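# Eight arms lift a loaded hand barrow onto bearers

## Task

Raise the hand barrow and set it down resting on both bearers, with the two rollers still lying on it at the end; neither roller may fall off at any point.

## Robot and tools

ROBOTS. Eight identical i2rt Big YAM arms, arm1 to arm8, each with six revolute joints, a two-finger gripper and a wrist camera (armN_cam_wrist). arm1-arm4 stand at y about +0.65 and face roughly -y; arm5-arm8 stand at y about -0.65 and face roughly +y. Their x positions are about +1.14 (arm1, arm8), +0.385 (arm2, arm7), -0.38 (arm3, arm6) and -1.14 (arm4, arm5); foot heights are 0.73 to 0.82 m, and the table tops beneath them are at z=0.720. A hand reaches about 1.0 m from its joint1 axis. cam_high is a fixed overhead camera near z=2.12 looking down; all images are 672x504.

FRAMES. Every pose is in one shared scene frame: origin on the floor, +z up, metres. Quaternions are written w, x, y, z. The printed hand point sits between the finger pads, roughly 1 cm behind the tips; the fingers extend along the hand's +z axis and separate along its y axis. Printed hand positions can be off, more so at long reach.

MOVE. Arguments are arm1 ... arm8 plus optional cameras. Each arm key takes its own object; an arm not named gets no new command but may keep pushing toward an earlier target. Inside an arm's object:
- joints: absolute targets by name. joint1_rad -2.879..2.879 (base yaw, positive counter-clockwise seen from above, 0 = along the foot's facing); joint2_rad 0..3.141 (shoulder, 0 = upper arm pointing back, increasing lifts it up then forward); joint3_rad 0..3.019 (elbow, 0 = folded, increasing opens); joint4_rad -1.692..1.57 (wrist pitch, positive tips fingers up); joint5_rad -1.57..1.57 (sideways swing, positive to the arm's right); joint6_rad -2.094..2.094 (roll, positive clockwise seen from behind the hand); gripper_m 0..0.093 m fingertip gap. Done tolerances: ±0.045, ±0.14, ±0.09, ±0.055, ±0.03, ±0.035 rad, ±0.003 m.
- target: seven numbers [x, y, z, qw, qx, qy, qz], an absolute hand pose in the scene frame (metres), reached by a straight path starting from the current hand_target. When target is given, joints may hold only gripper_m.
- speed: peak path speed in m/s, 0.002..0.5, default 0.25; only allowed with target. Rotation is capped at twice that value in rad/s.
All motions in one call start together. Hand paths last 0.5 to 10 s and all finish together, paced by the slowest; a call never exceeds 15 s. Each control step clips the path pose to within 100 mm and 20 degrees of the measured hand, then solves damped IK, favouring position. Expect centimetre-level errors, lag, drift and speed overshoot near full extension. Paths ignore obstacles and other arms. cameras: list of names, or "all"; omitted or null means all, [] means none. Unknown keys make a call invalid; out-of-range values get it refused. A call with no arms just reports state and images.

WAIT: seconds (0 to 10) and cameras; nothing new is commanded.
ZOOM_IMAGE: camera plus region [x0, y0, x1, y1] in that camera's pixels (origin top-left, at most 504 by 504); only the latest images can be zoomed.
FINISHED_SCENE: scene = the current scene's number; irreversible, and the goal must hold without the robots afterwards.

If a move or wait is refused, or a stop interrupts or blocks it, the remaining move, wait and finished_scene calls in that same reply are skipped; invalid calls do not cause this.

RESULTS. Per arm: joint_positions, Joint velocities (rad/s, gripper m/s; "within noise" when at rest), joint torques (N m, arm joints only, offset and noisy; entries 3 and 4 wrap at ±28), hand, and hand_target (pose the held joint targets would give; under load the hand may sit short). joint_status and hand_status give how each motion ended: done, off_target (stopped away, possibly still pushing), time_out (the arm keeps a nearby target and keeps pushing; send reported positions to relax it), not_followed (a safety check withheld it; the arm may keep trying), limit_stop_at_motor_heat. "joint command not followed" and "pose unreachable" mark withheld joint or pose commands; a gripper command in that call still runs. on_its_own lists uncommanded motion, with "held at" giving current targets. The "move:" line summarises each moved arm (done or worst status). Arms not named appear under "as last shown" with status "not commanded". The "pictures" line gives image order; images may trail the state slightly. MOTOR HOT warns above 85 °C; at 100 °C an OVER-TEMPERATURE FAULT drops that arm for 30 to 60 s or more. A Scene clock line is shown.

GRIPPER. Gripping a rigid part, gripper_m reads up to 0.005 m under its width (some read up to 0.002 over); closed on nothing it reads 0.000-0.003. Full force (about 50-64 N per pad) comes from targets about 0.005 m under the contact reading. Open well above the reading to release.

AVOID. Arms pressing on each other, including one gripper closing on another's fingers, ends the scene; the clearance check may act late and ignores finger, housing and camera contact. Do not knock anything off the work area or to the floor, drop a roller, let go of moving parts, slam or hit fixed or heavy things, or push hard for long (it also heats motors, as do stretched or loaded poses). Loose objects may be nudged now and then. The scene keeps running while you compose each reply, with robots holding their last command.

Each tool is called after ">>>" in YAML: its name, and indented under it one key for each argument.

## Session

>>> move:

Scene clock: 0.00 s.
Joint torques (N m): no reading
Heat: arm1: hottest joint6_rad 34 °C; arm2: hottest joint4_rad 34 °C; arm3: hottest gripper 34 °C; arm4: hottest joint6_rad 34 °C; arm5: hottest joint5_rad 37 °C; arm6: hottest gripper 31 °C; arm7: hottest joint1_rad 35 °C; arm8: hottest joint2_rad 33 °C.
Joint velocities: within noise
arm1.joint_positions: joint1_rad=+0.347 joint2_rad=+0.521 joint3_rad=+1.428 joint4_rad=-1.396 joint5_rad=-0.137 joint6_rad=-0.496 gripper_m=+0.09396
arm1.joint_status: not commanded
arm1.hand: x=+1.2267 y=+0.4916 z=+1.3370 quat_wxyz=(-0.383, -0.265, -0.816, +0.343) (m; scene frame)
arm1.hand_target: x=+1.2256 y=+0.4943 z=+1.3464 quat_wxyz=(-0.390, -0.262, -0.810, +0.351) (m; scene frame)
arm1.hand_status: not commanded
arm2.joint_positions: joint1_rad=+0.259 joint2_rad=+0.499 joint3_rad=+1.464 joint4_rad=-1.242 joint5_rad=+0.050 joint6_rad=-0.007 gripper_m=+0.09396
arm2.joint_status: not commanded
arm2.hand: x=+0.4289 y=+0.4762 z=+1.3475 quat_wxyz=(-0.472, -0.483, -0.635, +0.375) (m; scene frame)
arm2.hand_target: x=+0.4278 y=+0.4798 z=+1.3587 quat_wxyz=(-0.480, -0.478, -0.628, +0.381) (m; scene frame)
arm2.hand_status: not commanded
arm3.joint_positions: joint1_rad=-0.452 joint2_rad=+0.570 joint3_rad=+1.448 joint4_rad=-1.236 joint5_rad=+0.233 joint6_rad=+0.116 gripper_m=+0.09396
arm3.joint_status: not commanded
arm3.hand: x=-0.4989 y=+0.4682 z=+1.4190 quat_wxyz=(-0.258, -0.742, -0.356, +0.505) (m; scene frame)
arm3.hand_target: x=-0.4975 y=+0.4716 z=+1.4299 quat_wxyz=(-0.265, -0.737, -0.352, +0.513) (m; scene frame)
arm3.hand_status: not commanded
arm4.joint_positions: joint1_rad=+0.018 joint2_rad=+0.497 joint3_rad=+1.368 joint4_rad=-1.437 joint5_rad=+0.252 joint6_rad=+0.230 gripper_m=+0.09396
arm4.joint_status: not commanded
arm4.hand: x=-1.1849 y=+0.4811 z=+1.3109 quat_wxyz=(-0.299, -0.723, -0.486, +0.388) (m; scene frame)
arm4.hand_target: x=-1.1848 y=+0.4833 z=+1.3216 quat_wxyz=(-0.309, -0.719, -0.481, +0.395) (m; scene frame)
arm4.hand_status: not commanded
arm5.joint_positions: joint1_rad=-0.067 joint2_rad=+0.558 joint3_rad=+1.321 joint4_rad=-1.448 joint5_rad=+0.265 joint6_rad=-0.097 gripper_m=+0.09396
arm5.joint_status: not commanded
arm5.hand: x=-1.0919 y=-0.4466 z=+1.3175 quat_wxyz=(-0.392, +0.617, -0.655, -0.189) (m; scene frame)
arm5.hand_target: x=-1.0919 y=-0.4485 z=+1.3262 quat_wxyz=(-0.399, +0.613, -0.653, -0.196) (m; scene frame)
arm5.hand_status: not commanded
arm6.joint_positions: joint1_rad=+0.272 joint2_rad=+0.540 joint3_rad=+1.460 joint4_rad=-1.412 joint5_rad=+0.056 joint6_rad=-0.027 gripper_m=+0.09396
arm6.joint_status: not commanded
arm6.hand: x=-0.4152 y=-0.4730 z=+1.3264 quat_wxyz=(-0.343, +0.668, -0.536, -0.385) (m; scene frame)
arm6.hand_target: x=-0.4145 y=-0.4761 z=+1.3357 quat_wxyz=(-0.349, +0.663, -0.533, -0.392) (m; scene frame)
arm6.hand_status: not commanded
arm7.joint_positions: joint1_rad=+0.037 joint2_rad=+0.520 joint3_rad=+1.348 joint4_rad=-1.267 joint5_rad=+0.029 joint6_rad=-0.242 gripper_m=+0.09396
arm7.joint_status: not commanded
arm7.hand: x=+0.3876 y=-0.4423 z=+1.3002 quat_wxyz=(-0.426, +0.664, -0.519, -0.328) (m; scene frame)
arm7.hand_target: x=+0.3877 y=-0.4459 z=+1.3136 quat_wxyz=(-0.436, +0.657, -0.514, -0.336) (m; scene frame)
arm7.hand_status: not commanded
arm8.joint_positions: joint1_rad=+0.066 joint2_rad=+0.599 joint3_rad=+1.416 joint4_rad=-1.205 joint5_rad=+0.076 joint6_rad=-0.420 gripper_m=+0.09396
arm8.joint_status: not commanded
arm8.hand: x=+1.1505 y=-0.4087 z=+1.3219 quat_wxyz=(-0.478, +0.695, -0.458, -0.280) (m; scene frame)
arm8.hand_target: x=+1.1506 y=-0.4128 z=+1.3370 quat_wxyz=(-0.489, +0.687, -0.454, -0.289) (m; scene frame)
arm8.hand_status: not commanded
pictures: arm1_cam_wrist, arm2_cam_wrist, arm3_cam_wrist, arm4_cam_wrist, arm5_cam_wrist, arm6_cam_wrist, arm7_cam_wrist, arm8_cam_wrist, cam_high

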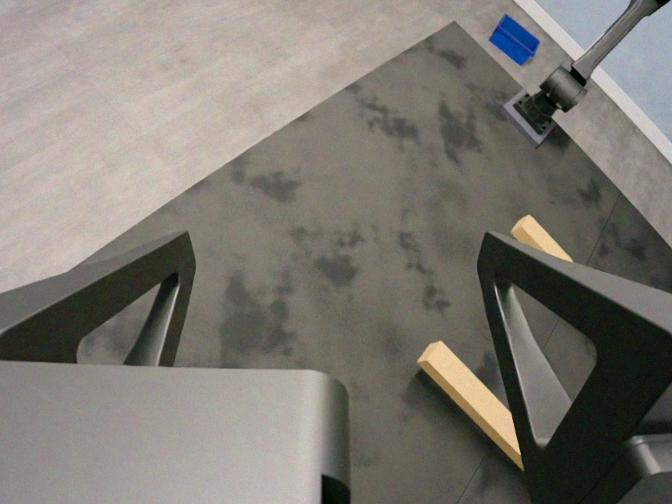

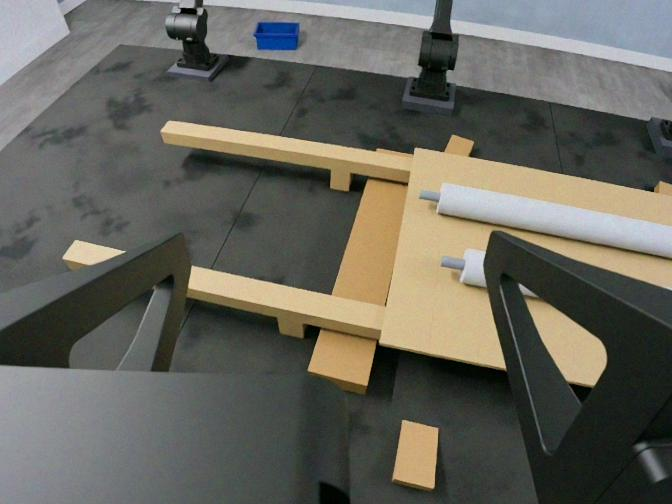

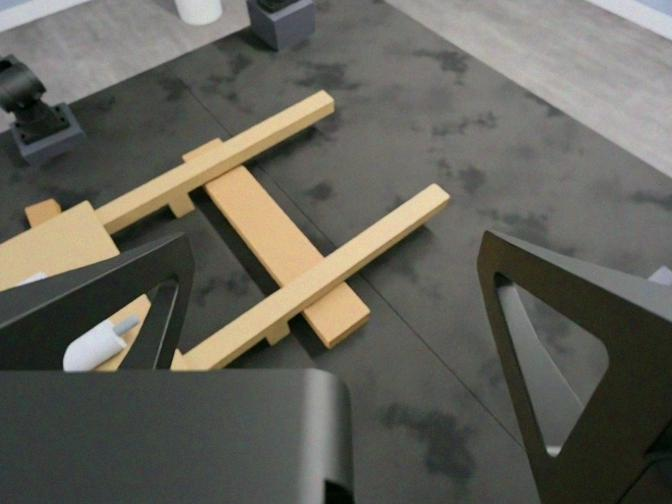

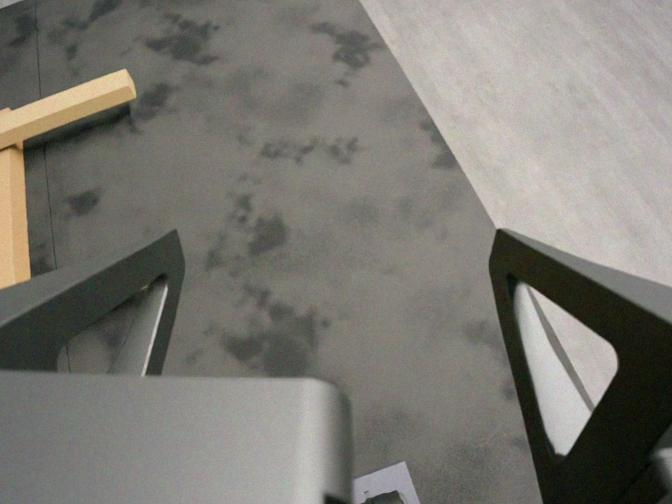

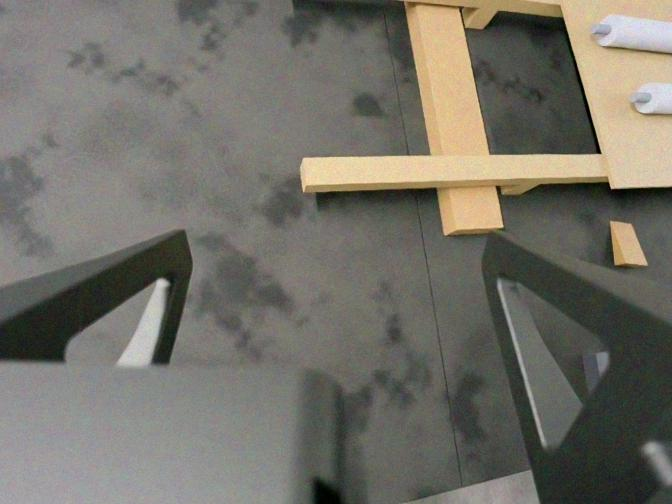

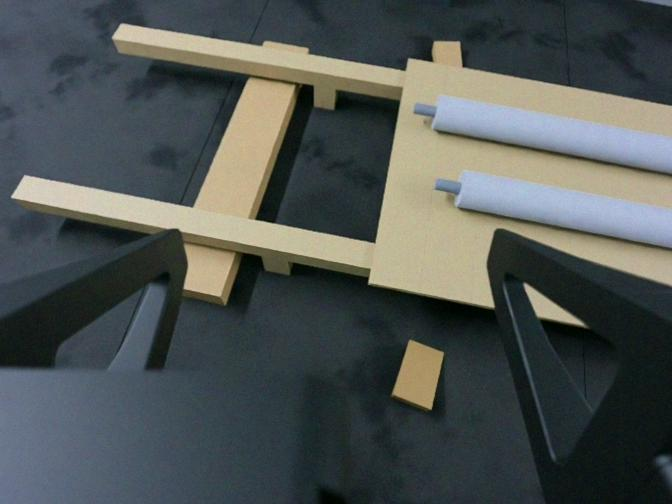

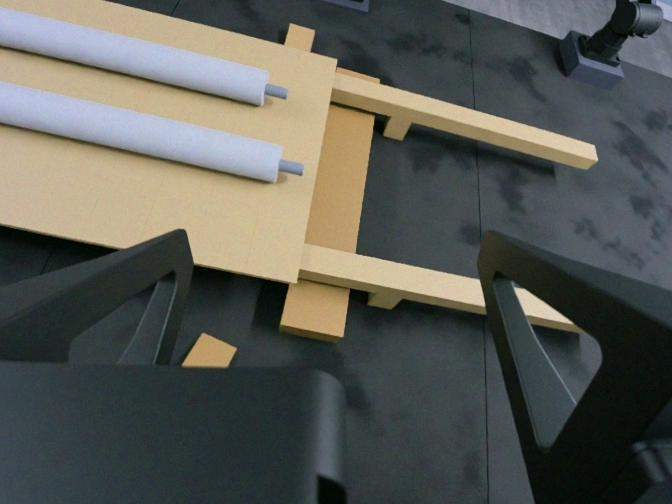

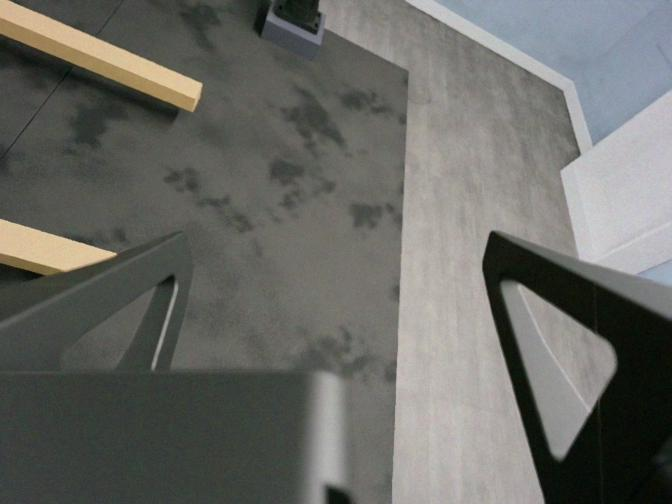

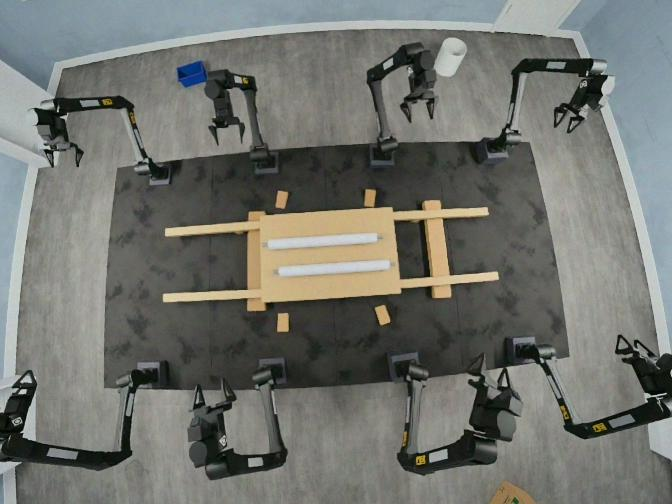

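>>> zoom_image:
  camera: "cam_high"
  region: [150, 170, 510, 330]

>>> zoom_image:
  camera: "arm2_cam_wrist"
  region: [150, 100, 490, 440]

>>> zoom_image:
  camera: "arm3_cam_wrist"
  region: [0, 80, 460, 380]

>>> zoom_image:
  camera: "arm7_cam_wrist"
  region: [180, 20, 620, 370]

>>> zoom_image:
  camera: "arm6_cam_wrist"
  region: [0, 10, 470, 420]

Scaled by 1.400 from the camera's 672x504 image, which has a finer 960x720 frame.

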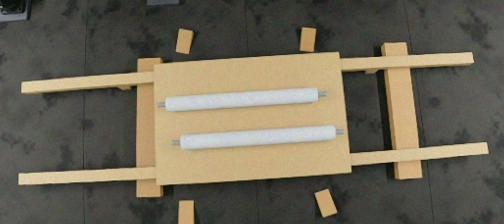

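Scaled by 1.482 from the camera's 672x504 image, which has a finer 960x720 frame.

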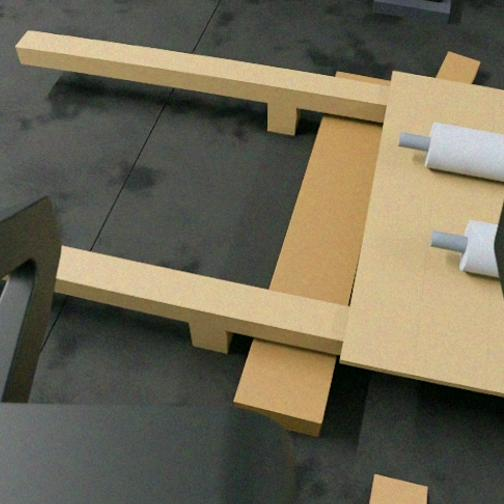

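Scaled by 1.096 from the camera's 672x504 image, which has a finer 960x720 frame.

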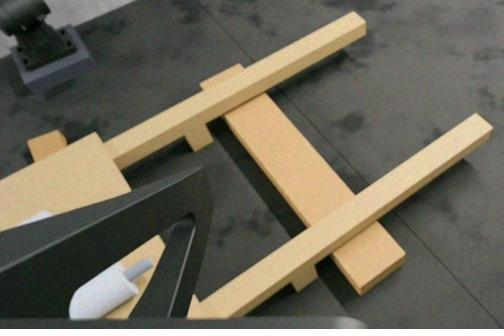

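Scaled by 1.145 from the camera's 672x504 image, which has a finer 960x720 frame.

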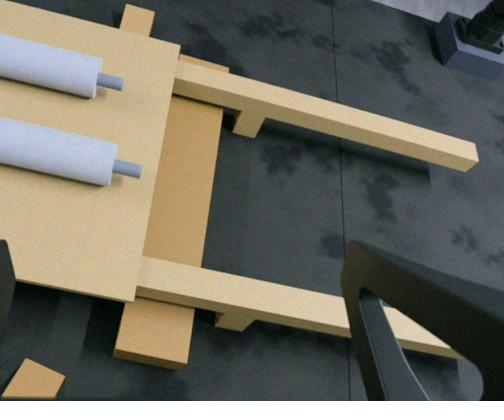

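Scaled by 1.072 from the camera's 672x504 image, which has a finer 960x720 frame.

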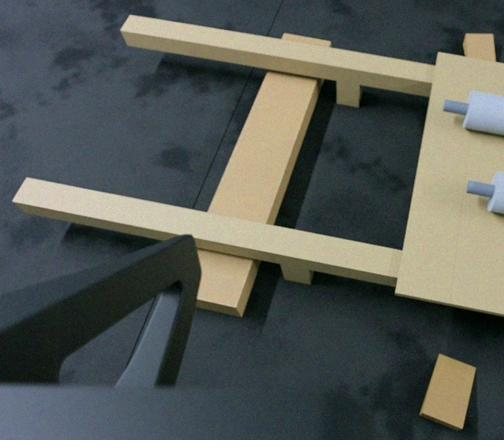

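>>> move:
  arm1: {"target": [0.86, 0.186, 1.0, 0, 1, 0, 0], "speed": 0.35, "joints": {"gripper_m": 0.09}}
  arm8: {"target": [0.86, -0.205, 1.0, 0, 1, 0, 0], "speed": 0.35, "joints": {"gripper_m": 0.09}}
  arm4: {"target": [-0.84, 0.186, 1.0, 0, 0, 1, 0], "speed": 0.35, "joints": {"gripper_m": 0.09}}
  arm5: {"target": [-0.84, -0.203, 1.0, 0, 0, 1, 0], "speed": 0.35, "joints": {"gripper_m": 0.09}}

Scene clock: 42.27 s.
Joint torques (N m): arm1=[-1.38 -17.49 12.86 -0.36 -0.1 0.1] | arm2=[-0.85 4.37 7.77 2.3 -0.07 -0.04] | arm3=[-0.97 1.96 9.39 1.35 -0.06 0] | arm4=[-0.21 -16.62 14.84 -0.08 0.06 -0.15] | arm5=[-0.44 -16.91 11.86 -0.27 -0.09 -0.04] | arm6=[0.26 5.3 9.03 1.98 0.02 0.05] | arm7=[0.03 1.2 10.29 1.76 0.08 0.09] | arm8=[0.73 -13.68 16.65 -0.47 -0.26 -0.06]
Heat: arm1: hottest joint1_rad 33 °C; arm2: hottest joint3_rad 34 °C; arm3: hottest gripper 33 °C; arm4: hottest joint6_rad 33 °C; arm5: hottest joint5_rad 36 °C; arm6: hottest joint3_rad 33 °C; arm7: hottest joint3_rad 37 °C; arm8: hottest joint3_rad 37 °C.
move: arm1 off_target; arm4 off_target; arm5 off_target; arm8 off_target
Joint velocities: within noise
arm1.joint_positions: joint1_rad=-0.554 joint2_rad=+1.752 joint3_rad=+1.685 joint4_rad=-1.518 joint5_rad=+0.002 joint6_rad=+1.020 gripper_m=+0.09010
arm1.joint_status: all done
arm1.hand: x=+0.8691 y=+0.1937 z=+0.9881 quat_wxyz=(+0.010, -1.000, -0.009, -0.004) (m; scene frame)
arm1.hand_target: x=+0.8603 y=+0.1864 z=+0.9999 quat_wxyz=(+0.000, -1.000, +0.000, +0.000) (m; scene frame)
arm1.hand_status: off_target (0.017 m and 1.6 deg from the pose sent, 0.584 m and 149.3 deg at the start)
arm2, arm3, arm6, arm7: as last shown
arm4.joint_positions: joint1_rad=+0.605 joint2_rad=+1.787 joint3_rad=+1.696 joint4_rad=-1.519 joint5_rad=-0.004 joint6_rad=-0.990 gripper_m=+0.09012
arm4.joint_status: all done
arm4.hand: x=-0.8498 y=+0.1970 z=+0.9789 quat_wxyz=(+0.012, -0.008, -1.000, -0.019) (m; scene frame)
arm4.hand_target: x=-0.8406 y=+0.1870 z=+0.9999 quat_wxyz=(+0.000, +0.000, -1.000, +0.000) (m; scene frame)
arm4.hand_status: off_target (0.026 m and 2.7 deg from the pose sent, 0.550 m and 121.8 deg at the start)
arm5.joint_positions: joint1_rad=-0.630 joint2_rad=+1.735 joint3_rad=+1.564 joint4_rad=-1.402 joint5_rad=+0.001 joint6_rad=+0.962 gripper_m=+0.09007
arm5.joint_status: all done
arm5.hand: x=-0.8513 y=-0.2122 z=+0.9936 quat_wxyz=(+0.004, +0.008, -1.000, +0.007) (m; scene frame)
arm5.hand_target: x=-0.8402 y=-0.2036 z=+0.9999 quat_wxyz=(+0.000, +0.000, -1.000, +0.000) (m; scene frame)
arm5.hand_status: off_target (0.016 m and 1.3 deg from the pose sent, 0.473 m and 98.1 deg at the start)
arm8.joint_positions: joint1_rad=+0.595 joint2_rad=+1.710 joint3_rad=+1.693 joint4_rad=-1.600 joint5_rad=+0.003 joint6_rad=-0.990 gripper_m=+0.09008
arm8.joint_status: all done
arm8.hand: x=+0.8743 y=-0.2169 z=+0.9753 quat_wxyz=(+0.024, +1.000, -0.009, +0.016) (m; scene frame)
arm8.hand_target: x=+0.8609 y=-0.2065 z=+1.0001 quat_wxyz=(-0.001, +1.000, +0.000, +0.000) (m; scene frame)
arm8.hand_status: off_target (0.031 m and 3.5 deg from the pose sent, 0.479 m and 91.9 deg at the start)
pictures: arm1_cam_wrist, arm2_cam_wrist, arm3_cam_wrist, arm4_cam_wrist, arm5_cam_wrist, arm6_cam_wrist, arm7_cam_wrist, arm8_cam_wrist, cam_high
camera_calibration:
arm1_cam_wrist: T_world_to_cam=[[-0.0111077, 0.999835, 0.0143804, -0.197064], [0.810463, 0.000578651, 0.585789, -1.27784], [0.585684, 0.0181616, -0.810336, 0.416357], [0, 0, 0, 1]] pos_world=[0.789601, 0.190209, 1.08877]
arm4_cam_wrist: T_world_to_cam=[[-0.0379424, -0.998498, -0.0395313, 0.206532], [-0.803082, 0.00692739, 0.595828, -1.26197], [-0.594659, 0.0543541, -0.802138, 0.396228], [0, 0, 0, 1]] pos_world=[-0.770011, 0.193427, 1.07791]
arm5_cam_wrist: T_world_to_cam=[[0.0179988, -0.999838, 0.000635507, -0.196761], [-0.80568, -0.0141272, 0.592183, -1.27316], [-0.592078, -0.0111706, -0.805804, 0.418601], [0, 0, 0, 1]] pos_world=[-0.774374, -0.210039, 1.09138]
arm8_cam_wrist: T_world_to_cam=[[0.00576699, 0.998093, -0.0614572, 0.271843], [0.797945, 0.0324486, 0.601856, -1.2744], [0.602703, -0.0525104, -0.796236, 0.364175], [0, 0, 0, 1]] pos_world=[0.795844, -0.210849, 1.07368]

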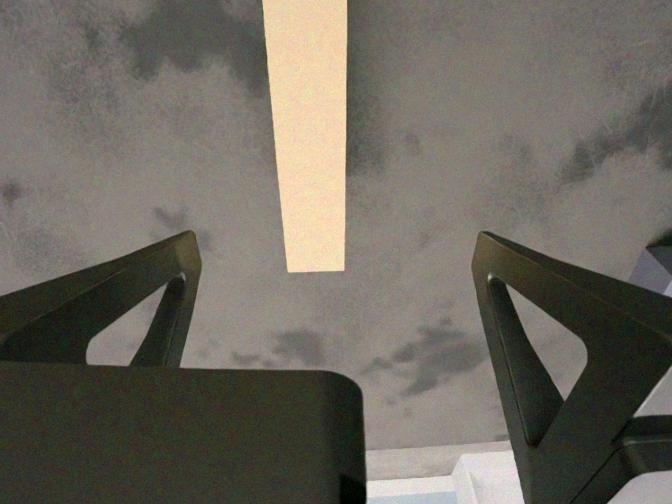

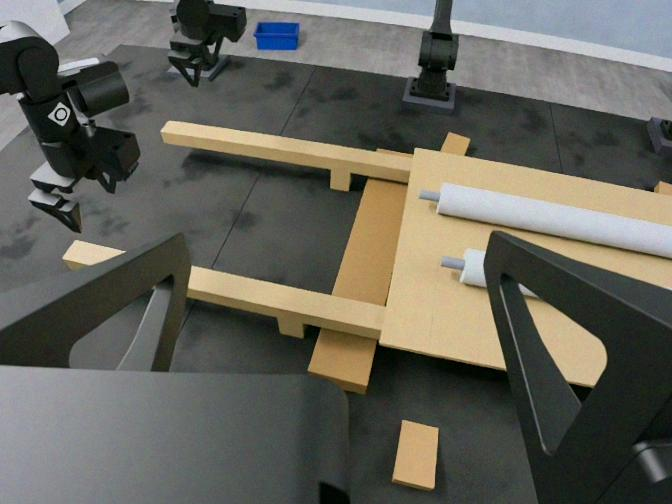

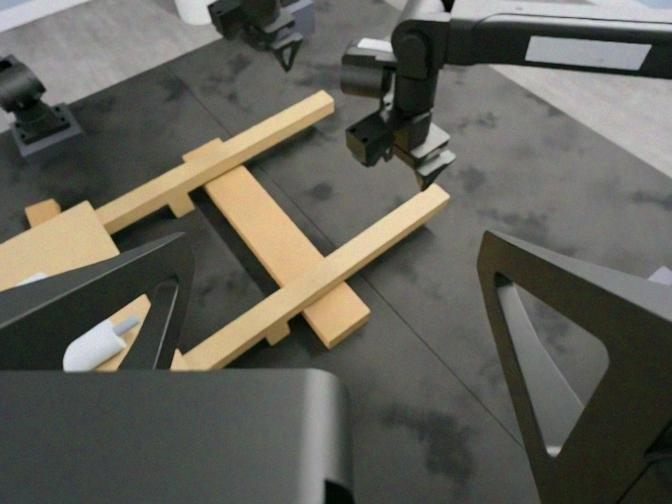

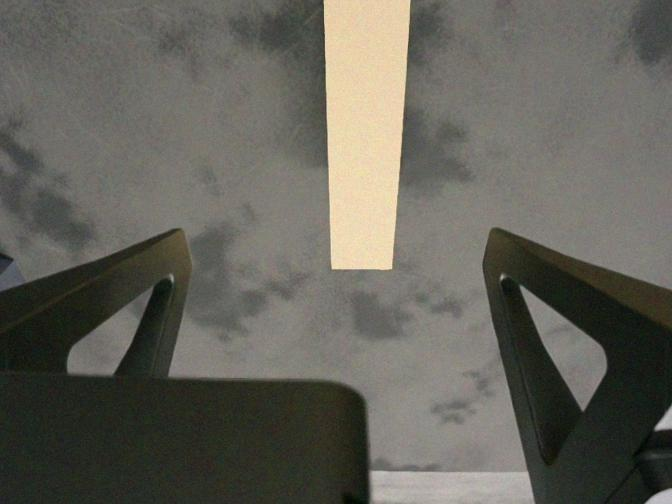

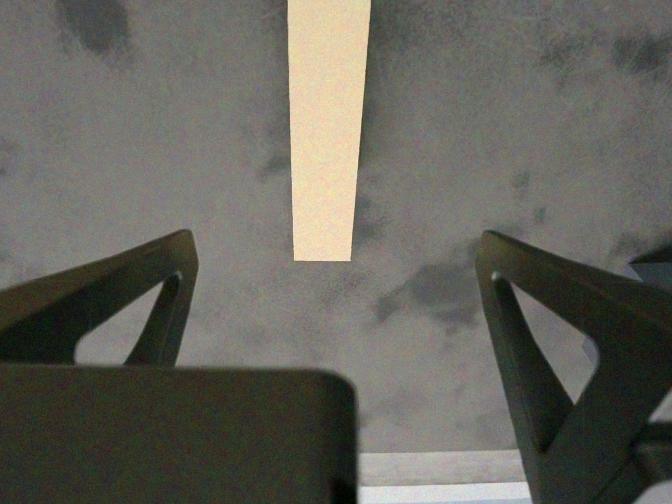

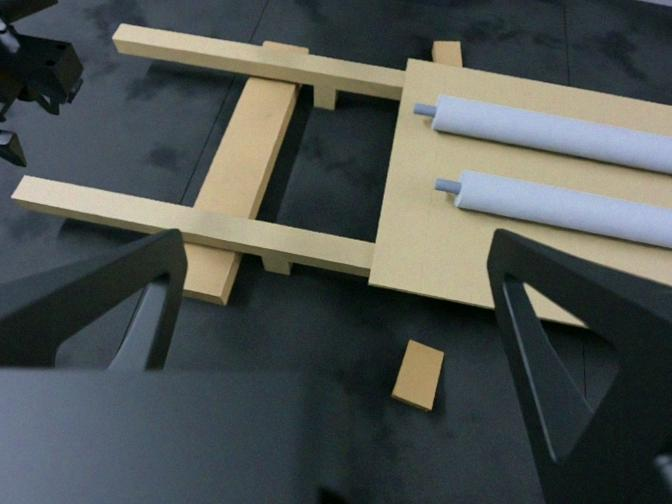

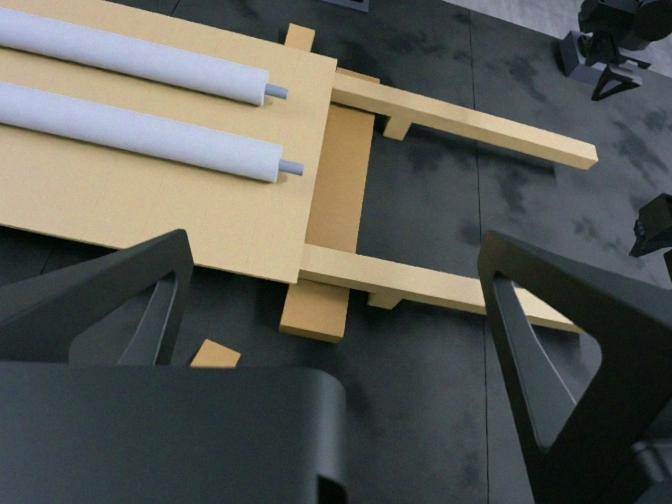

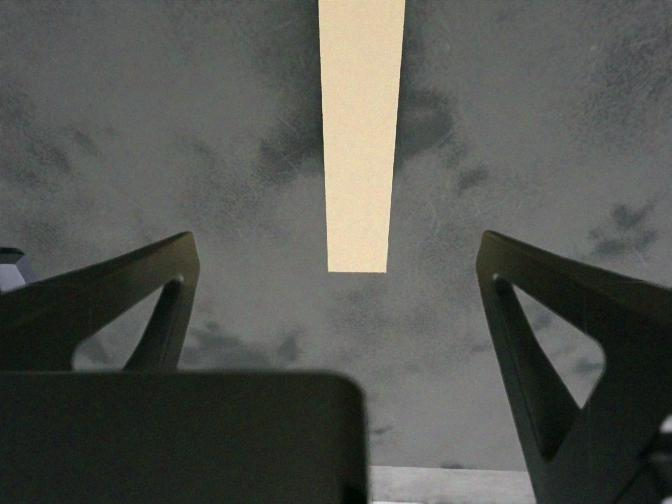

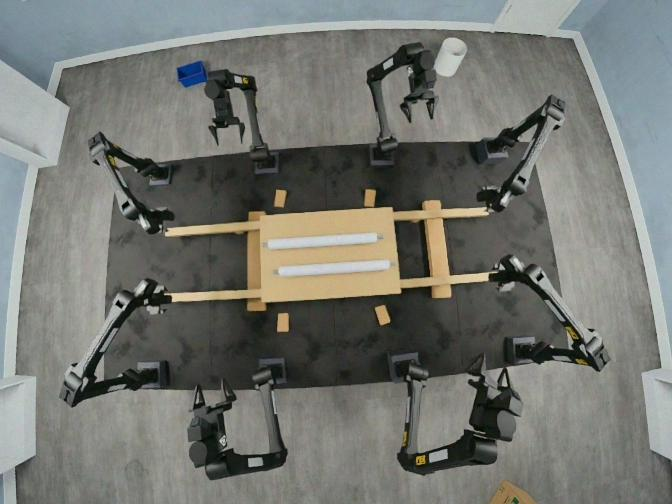

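>>> move:
  arm1: {"target": [0.851, 0.173, 0.895, 0, 1, 0, 0]}
  arm8: {"target": [0.847, -0.198, 0.905, 0, 1, 0, 0]}
  arm4: {"target": [-0.831, 0.182, 0.90, 0, 0, 1, 0]}
  arm5: {"target": [-0.829, -0.194, 0.89, 0, 0, 1, 0]}
  cameras: ["arm1_cam_wrist", "arm8_cam_wrist", "arm4_cam_wrist", "arm5_cam_wrist"]

>>> zoom_image:
  camera: "arm1_cam_wrist"
  region: [190, 150, 490, 375]

>>> zoom_image:
  camera: "arm5_cam_wrist"
  region: [190, 150, 490, 375]

Scene clock: 58.53 s.
Joint torques (N m): arm1=[-1.55 -19.55 8.96 1.05 -0.09 0.02] | arm2=[-0.85 4.37 7.77 2.32 -0.06 -0.04] | arm3=[-0.91 1.85 9.4 1.33 -0.06 0] | arm4=[-0.03 -18.26 9.36 0.8 0.05 -0.02] | arm5=[-0.62 -19.02 7.92 0.55 -0.08 -0.07] | arm6=[0.21 5.19 9.05 1.99 0.03 0.06] | arm7=[-0.03 1.08 10.32 1.7 0.08 0.09] | arm8=[0.67 -14.86 10.44 0.34 -0.25 0.05]
Heat: arm1: hottest joint1_rad 33 °C; arm2: hottest joint3_rad 35 °C; arm3: hottest gripper 33 °C; arm4: hottest joint3_rad 36 °C; arm5: hottest joint3_rad 36 °C; arm6: hottest joint3_rad 34 °C; arm7: hottest joint3_rad 39 °C; arm8: hottest joint3_rad 40 °C.
move: arm1 done; arm4 done; arm5 done; arm8 done
Joint velocities: within noise
arm1.joint_positions: joint1_rad=-0.554 joint2_rad=+1.851 joint3_rad=+1.573 joint4_rad=-1.304 joint5_rad=+0.002 joint6_rad=+1.021 gripper_m=+0.09010
arm1.joint_status: not commanded
arm1.hand: x=+0.8585 y=+0.1758 z=+0.8930 quat_wxyz=(+0.010, -1.000, -0.009, -0.004) (m; scene frame)
arm1.hand_target: x=+0.8511 y=+0.1730 z=+0.8951 quat_wxyz=(+0.000, -1.000, +0.000, +0.000) (m; scene frame)
arm1.hand_status: done (0.008 m and 1.6 deg from the pose sent, 0.097 m and 1.6 deg at the start)
arm2, arm3, arm6, arm7: as last shown
arm4.joint_positions: joint1_rad=+0.613 joint2_rad=+1.866 joint3_rad=+1.584 joint4_rad=-1.310 joint5_rad=-0.004 joint6_rad=-0.990 gripper_m=+0.09012
arm4.joint_status: not commanded
arm4.hand: x=-0.8365 y=+0.1836 z=+0.8944 quat_wxyz=(+0.007, -0.004, -1.000, -0.011) (m; scene frame)
arm4.hand_target: x=-0.8310 y=+0.1821 z=+0.9001 quat_wxyz=(+0.000, +0.000, -1.000, +0.000) (m; scene frame)
arm4.hand_status: done (0.008 m and 1.5 deg from the pose sent, 0.083 m and 2.7 deg at the start)
arm5.joint_positions: joint1_rad=-0.634 joint2_rad=+1.862 joint3_rad=+1.474 joint4_rad=-1.173 joint5_rad=+0.001 joint6_rad=+0.962 gripper_m=+0.09007
arm5.joint_status: not commanded
arm5.hand: x=-0.8356 y=-0.1938 z=+0.8951 quat_wxyz=(+0.000, +0.006, -1.000, +0.001) (m; scene frame)
arm5.hand_target: x=-0.8292 y=-0.1941 z=+0.8900 quat_wxyz=(+0.000, +0.000, -1.000, +0.000) (m; scene frame)
arm5.hand_status: done (0.008 m and 0.7 deg from the pose sent, 0.108 m and 1.3 deg at the start)
arm8.joint_positions: joint1_rad=+0.608 joint2_rad=+1.779 joint3_rad=+1.594 joint4_rad=-1.391 joint5_rad=+0.003 joint6_rad=-0.990 gripper_m=+0.09008
arm8.joint_status: not commanded
arm8.hand: x=+0.8536 y=-0.1972 z=+0.9015 quat_wxyz=(+0.007, +1.000, -0.003, +0.005) (m; scene frame)
arm8.hand_target: x=+0.8470 y=-0.1981 z=+0.9051 quat_wxyz=(+0.000, +1.000, +0.000, +0.000) (m; scene frame)
arm8.hand_status: done (0.008 m and 1.1 deg from the pose sent, 0.078 m and 3.5 deg at the start)
pictures: arm1_cam_wrist, arm4_cam_wrist, arm5_cam_wrist, arm8_cam_wrist
camera_calibration:
arm1_cam_wrist: T_world_to_cam=[[-0.0102483, 0.999858, 0.0133992, -0.177819], [0.81084, 0.000467689, 0.585268, -1.21343], [0.585178, 0.0168626, -0.810729, 0.346856], [0, 0, 0, 1]] pos_world=[0.779102, 0.172513, 0.99377]
arm4_cam_wrist: T_world_to_cam=[[-0.0287675, -0.999301, -0.0238829, 0.184191], [-0.809226, 0.00925641, 0.587425, -1.19887], [-0.586793, 0.0362254, -0.808926, 0.353131], [0, 0, 0, 1]] pos_world=[-0.757642, 0.182367, 0.994302]
arm5_cam_wrist: T_world_to_cam=[[0.013103, -0.999862, -0.0102545, -0.172961], [-0.810191, -0.0166267, 0.585931, -1.20069], [-0.58602, 0.00063068, -0.810296, 0.360149], [0, 0, 0, 1]] pos_world=[-0.759468, -0.193128, 0.993576]
arm8_cam_wrist: T_world_to_cam=[[-0.00814006, 0.999585, -0.027644, 0.229416], [0.810813, 0.0227774, 0.584861, -1.21174], [0.585248, -0.0176533, -0.810662, 0.353685], [0, 0, 0, 1]] pos_world=[0.777369, -0.195477, 1.00176]

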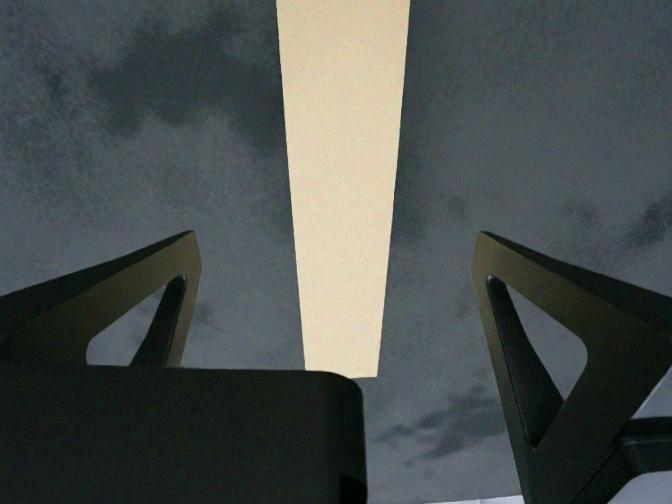

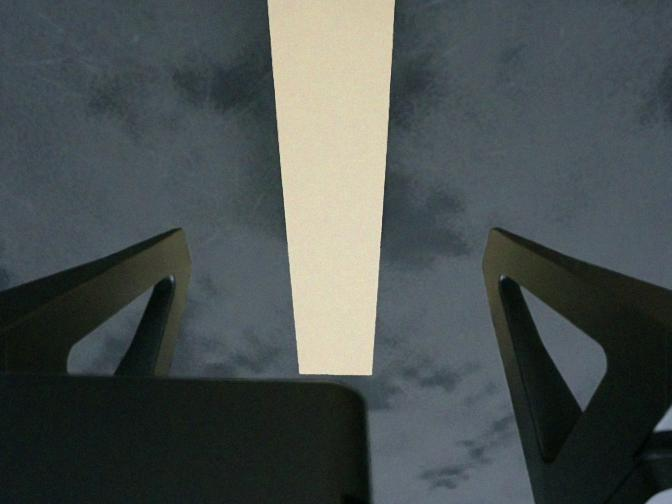

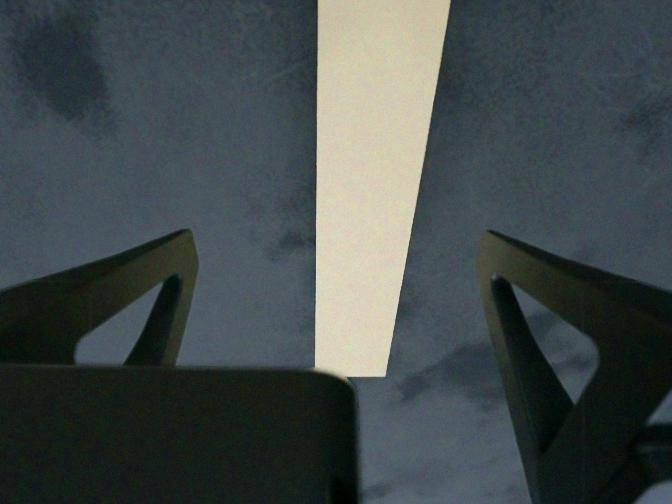

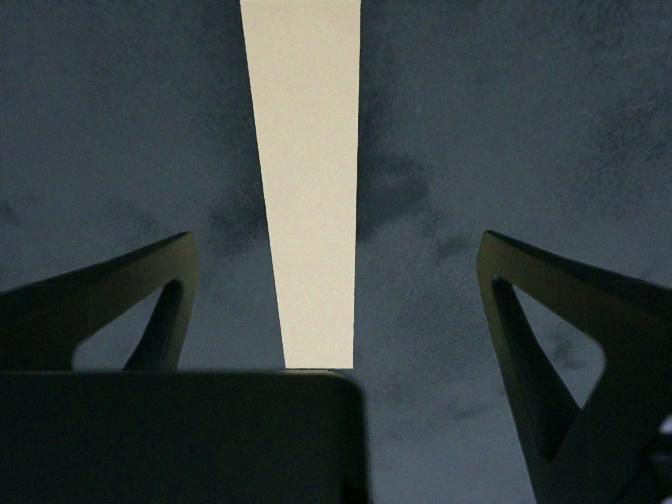

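Scaled by 1.680 from the camera's 672x504 image, which has a finer 960x720 frame.

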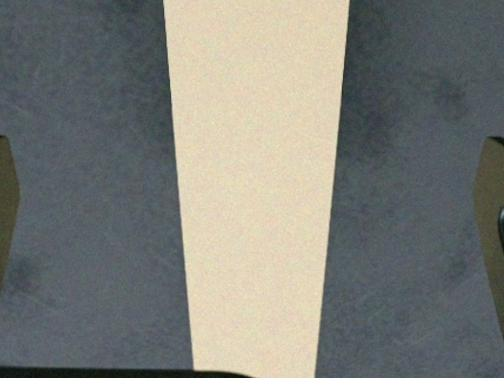

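Scaled by 1.680 from the camera's 672x504 image, which has a finer 960x720 frame.

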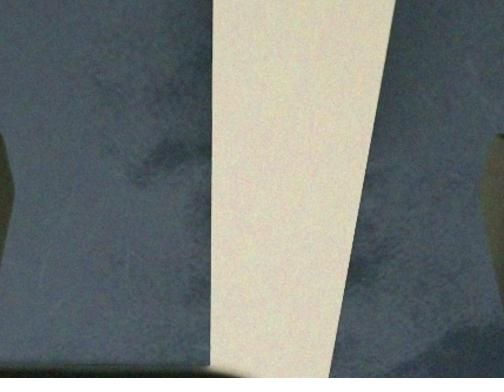

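>>> move:
  cameras: ["arm2_cam_wrist", "arm3_cam_wrist", "arm6_cam_wrist", "arm7_cam_wrist", "cam_high"]

>>> zoom_image:
  camera: "arm2_cam_wrist"
  region: [250, 280, 400, 400]

>>> zoom_image:
  camera: "arm7_cam_wrist"
  region: [270, 230, 420, 350]

>>> zoom_image:
  camera: "arm3_cam_wrist"
  region: [230, 250, 380, 370]

>>> zoom_image:
  camera: "arm6_cam_wrist"
  region: [170, 200, 320, 320]

>>> zoom_image:
  camera: "arm7_cam_wrist"
  region: [310, 50, 460, 170]

>>> zoom_image:
  camera: "arm6_cam_wrist"
  region: [230, 20, 380, 140]

>>> zoom_image:
  camera: "cam_high"
  region: [230, 195, 290, 315]

>>> zoom_image:
  camera: "cam_high"
  region: [390, 190, 450, 310]

Scene clock: 69.67 s.
Joint torques (N m): arm1=[-1.73 -19.66 9.13 1.02 -0.09 0.02] | arm2=[-0.85 4.31 7.76 2.32 -0.07 -0.04] | arm3=[-0.91 1.9 9.4 1.33 -0.05 0] | arm4=[-0.03 -18.32 9.31 0.81 0.05 -0.02] | arm5=[-0.79 -18.96 7.91 0.57 -0.08 -0.07] | arm6=[0.21 5.25 9.05 2 0.03 0.06] | arm7=[0.09 1.03 10.36 1.77 0.08 0.07] | arm8=[0.79 -15.27 10.4 0.36 -0.25 0.05]
Heat: arm1: hottest joint1_rad 33 °C; arm2: hottest joint3_rad 35 °C; arm3: hottest gripper 33 °C; arm4: hottest joint3_rad 36 °C; arm5: hottest joint3_rad 36 °C; arm6: hottest joint3_rad 34 °C; arm7: hottest joint3_rad 39 °C; arm8: hottest joint3_rad 40 °C.
Joint velocities: within noise
arm1.joint_positions: joint1_rad=-0.554 joint2_rad=+1.851 joint3_rad=+1.573 joint4_rad=-1.304 joint5_rad=+0.002 joint6_rad=+1.021 gripper_m=+0.09010
arm1.joint_status: not commanded
arm1.hand: x=+0.8585 y=+0.1758 z=+0.8930 quat_wxyz=(+0.010, -1.000, -0.009, -0.004) (m; scene frame)
arm1.hand_target: x=+0.8511 y=+0.1730 z=+0.8951 quat_wxyz=(+0.000, -1.000, +0.000, +0.000) (m; scene frame)
arm1.hand_status: done (0.008 m and 1.6 deg from the pose sent, 0.097 m and 1.6 deg at the start)
arm2.joint_positions: joint1_rad=+0.259 joint2_rad=+0.499 joint3_rad=+1.464 joint4_rad=-1.242 joint5_rad=+0.050 joint6_rad=-0.007 gripper_m=+0.09396
arm2.joint_status: not commanded
arm2.hand: x=+0.4289 y=+0.4762 z=+1.3475 quat_wxyz=(-0.472, -0.483, -0.635, +0.375) (m; scene frame)
arm2.hand_target: x=+0.4278 y=+0.4798 z=+1.3587 quat_wxyz=(-0.480, -0.478, -0.628, +0.381) (m; scene frame)
arm2.hand_status: not commanded
arm3.joint_positions: joint1_rad=-0.452 joint2_rad=+0.570 joint3_rad=+1.448 joint4_rad=-1.236 joint5_rad=+0.233 joint6_rad=+0.116 gripper_m=+0.09396
arm3.joint_status: not commanded
arm3.hand: x=-0.4989 y=+0.4682 z=+1.4190 quat_wxyz=(-0.258, -0.742, -0.356, +0.505) (m; scene frame)
arm3.hand_target: x=-0.4975 y=+0.4716 z=+1.4299 quat_wxyz=(-0.265, -0.737, -0.352, +0.513) (m; scene frame)
arm3.hand_status: not commanded
arm4.joint_positions: joint1_rad=+0.613 joint2_rad=+1.866 joint3_rad=+1.584 joint4_rad=-1.310 joint5_rad=-0.004 joint6_rad=-0.990 gripper_m=+0.09012
arm4.joint_status: not commanded
arm4.hand: x=-0.8365 y=+0.1836 z=+0.8944 quat_wxyz=(+0.007, -0.004, -1.000, -0.011) (m; scene frame)
arm4.hand_target: x=-0.8310 y=+0.1821 z=+0.9001 quat_wxyz=(+0.000, +0.000, -1.000, +0.000) (m; scene frame)
arm4.hand_status: done (0.008 m and 1.5 deg from the pose sent, 0.083 m and 2.7 deg at the start)
arm5.joint_positions: joint1_rad=-0.634 joint2_rad=+1.862 joint3_rad=+1.474 joint4_rad=-1.173 joint5_rad=+0.001 joint6_rad=+0.962 gripper_m=+0.09007
arm5.joint_status: not commanded
arm5.hand: x=-0.8356 y=-0.1938 z=+0.8951 quat_wxyz=(+0.000, +0.006, -1.000, +0.001) (m; scene frame)
arm5.hand_target: x=-0.8292 y=-0.1941 z=+0.8900 quat_wxyz=(+0.000, +0.000, -1.000, +0.000) (m; scene frame)
arm5.hand_status: done (0.008 m and 0.7 deg from the pose sent, 0.108 m and 1.3 deg at the start)
arm6.joint_positions: joint1_rad=+0.272 joint2_rad=+0.540 joint3_rad=+1.460 joint4_rad=-1.412 joint5_rad=+0.056 joint6_rad=-0.027 gripper_m=+0.09396
arm6.joint_status: not commanded
arm6.hand: x=-0.4152 y=-0.4730 z=+1.3264 quat_wxyz=(-0.343, +0.668, -0.536, -0.385) (m; scene frame)
arm6.hand_target: x=-0.4145 y=-0.4761 z=+1.3357 quat_wxyz=(-0.349, +0.663, -0.533, -0.392) (m; scene frame)
arm6.hand_status: not commanded
arm7.joint_positions: joint1_rad=+0.037 joint2_rad=+0.520 joint3_rad=+1.348 joint4_rad=-1.267 joint5_rad=+0.029 joint6_rad=-0.242 gripper_m=+0.09396
arm7.joint_status: not commanded
arm7.hand: x=+0.3876 y=-0.4423 z=+1.3002 quat_wxyz=(-0.426, +0.664, -0.519, -0.328) (m; scene frame)
arm7.hand_target: x=+0.3877 y=-0.4459 z=+1.3136 quat_wxyz=(-0.436, +0.657, -0.514, -0.336) (m; scene frame)
arm7.hand_status: not commanded
arm8.joint_positions: joint1_rad=+0.608 joint2_rad=+1.779 joint3_rad=+1.594 joint4_rad=-1.391 joint5_rad=+0.003 joint6_rad=-0.990 gripper_m=+0.09008
arm8.joint_status: not commanded
arm8.hand: x=+0.8536 y=-0.1972 z=+0.9015 quat_wxyz=(+0.007, +1.000, -0.003, +0.005) (m; scene frame)
arm8.hand_target: x=+0.8470 y=-0.1981 z=+0.9051 quat_wxyz=(+0.000, +1.000, +0.000, +0.000) (m; scene frame)
arm8.hand_status: done (0.008 m and 1.1 deg from the pose sent, 0.078 m and 3.5 deg at the start)
pictures: arm2_cam_wrist, arm3_cam_wrist, arm6_cam_wrist, arm7_cam_wrist, cam_high

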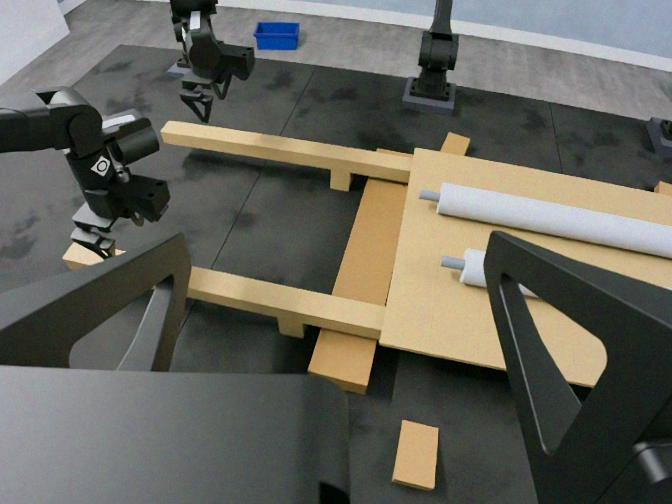

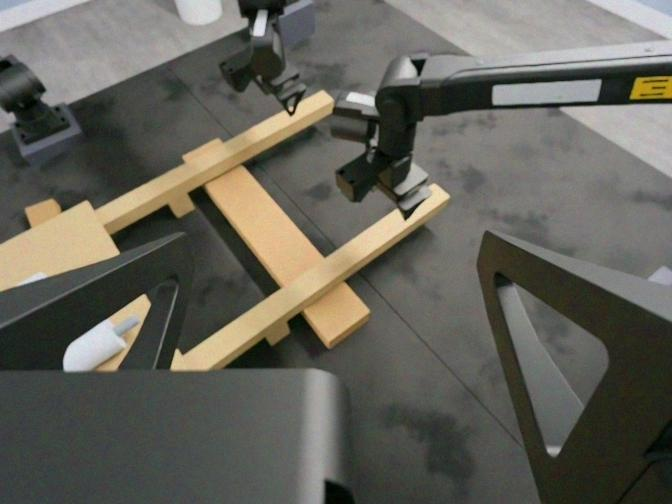

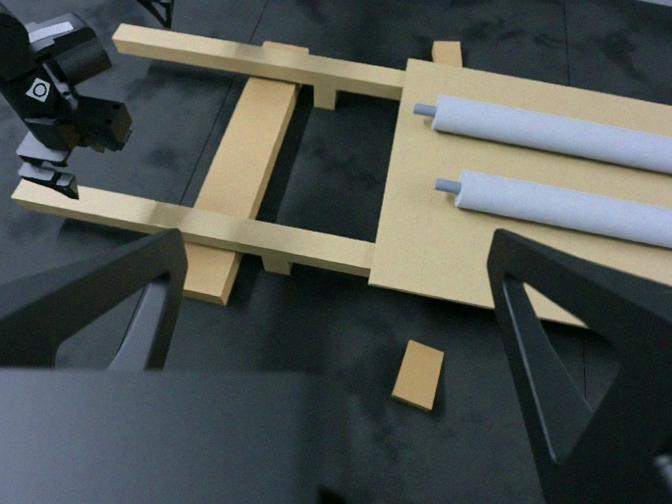

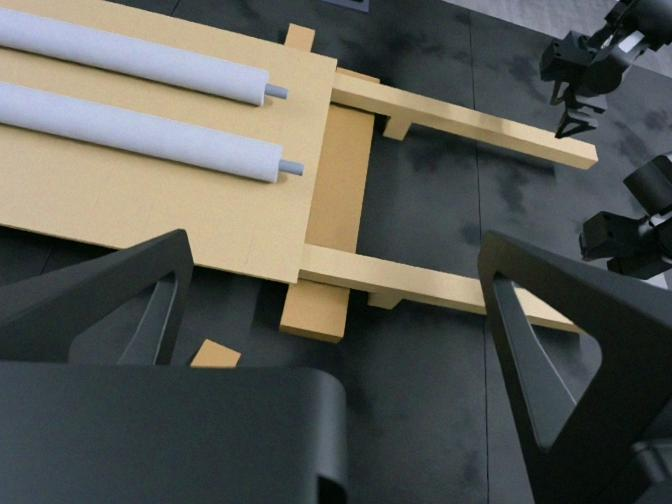

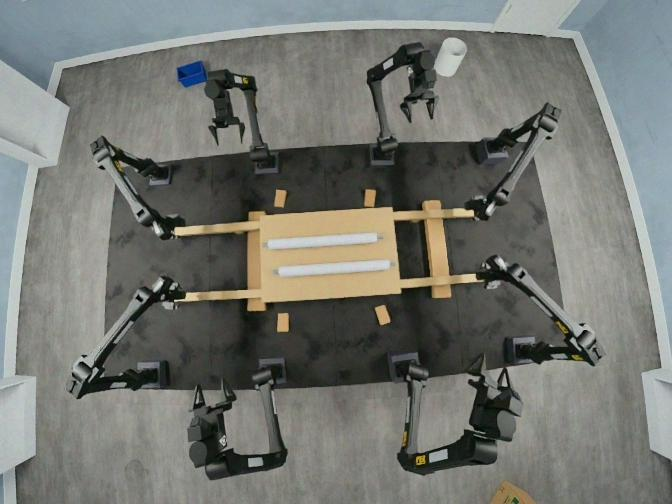

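Scaled by 3.360 from the camera's 672x504 image, which has a finer 960x720 frame.

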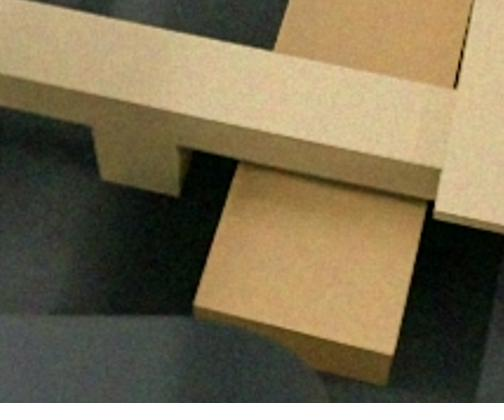

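Scaled by 3.360 from the camera's 672x504 image, which has a finer 960x720 frame.

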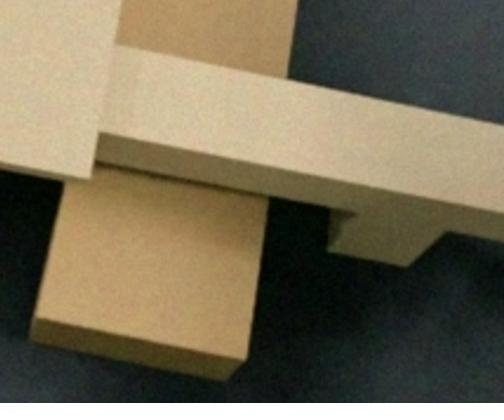

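Scaled by 3.360 from the camera's 672x504 image, which has a finer 960x720 frame.

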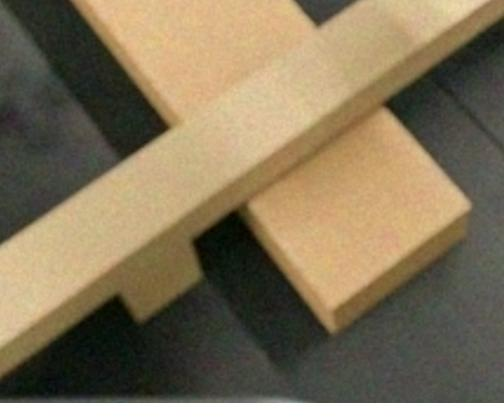

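Scaled by 3.360 from the camera's 672x504 image, which has a finer 960x720 frame.

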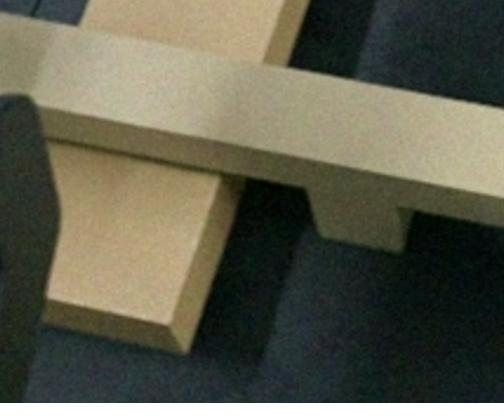

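Scaled by 3.360 from the camera's 672x504 image, which has a finer 960x720 frame.

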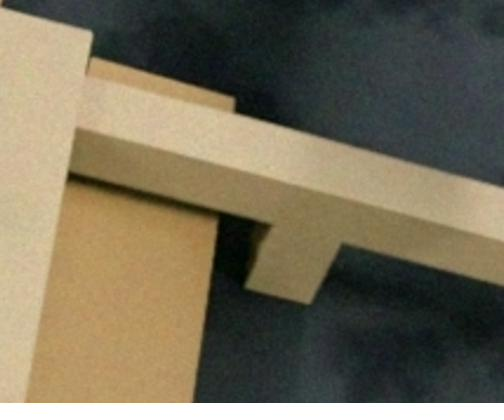

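Scaled by 3.360 from the camera's 672x504 image, which has a finer 960x720 frame.

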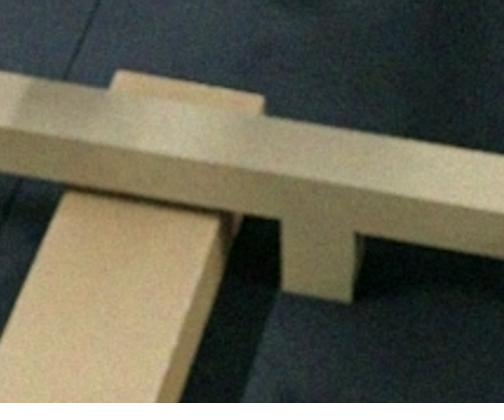

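Scaled by 4.200 from the camera's 672x504 image, which has a finer 960x720 frame.

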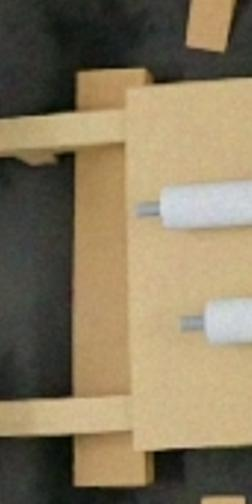

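Scaled by 4.200 from the camera's 672x504 image, which has a finer 960x720 frame.

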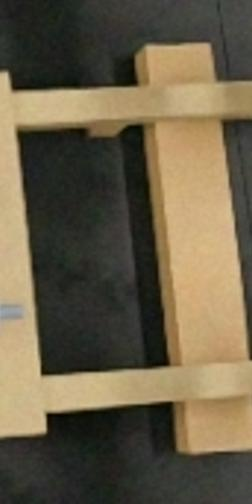

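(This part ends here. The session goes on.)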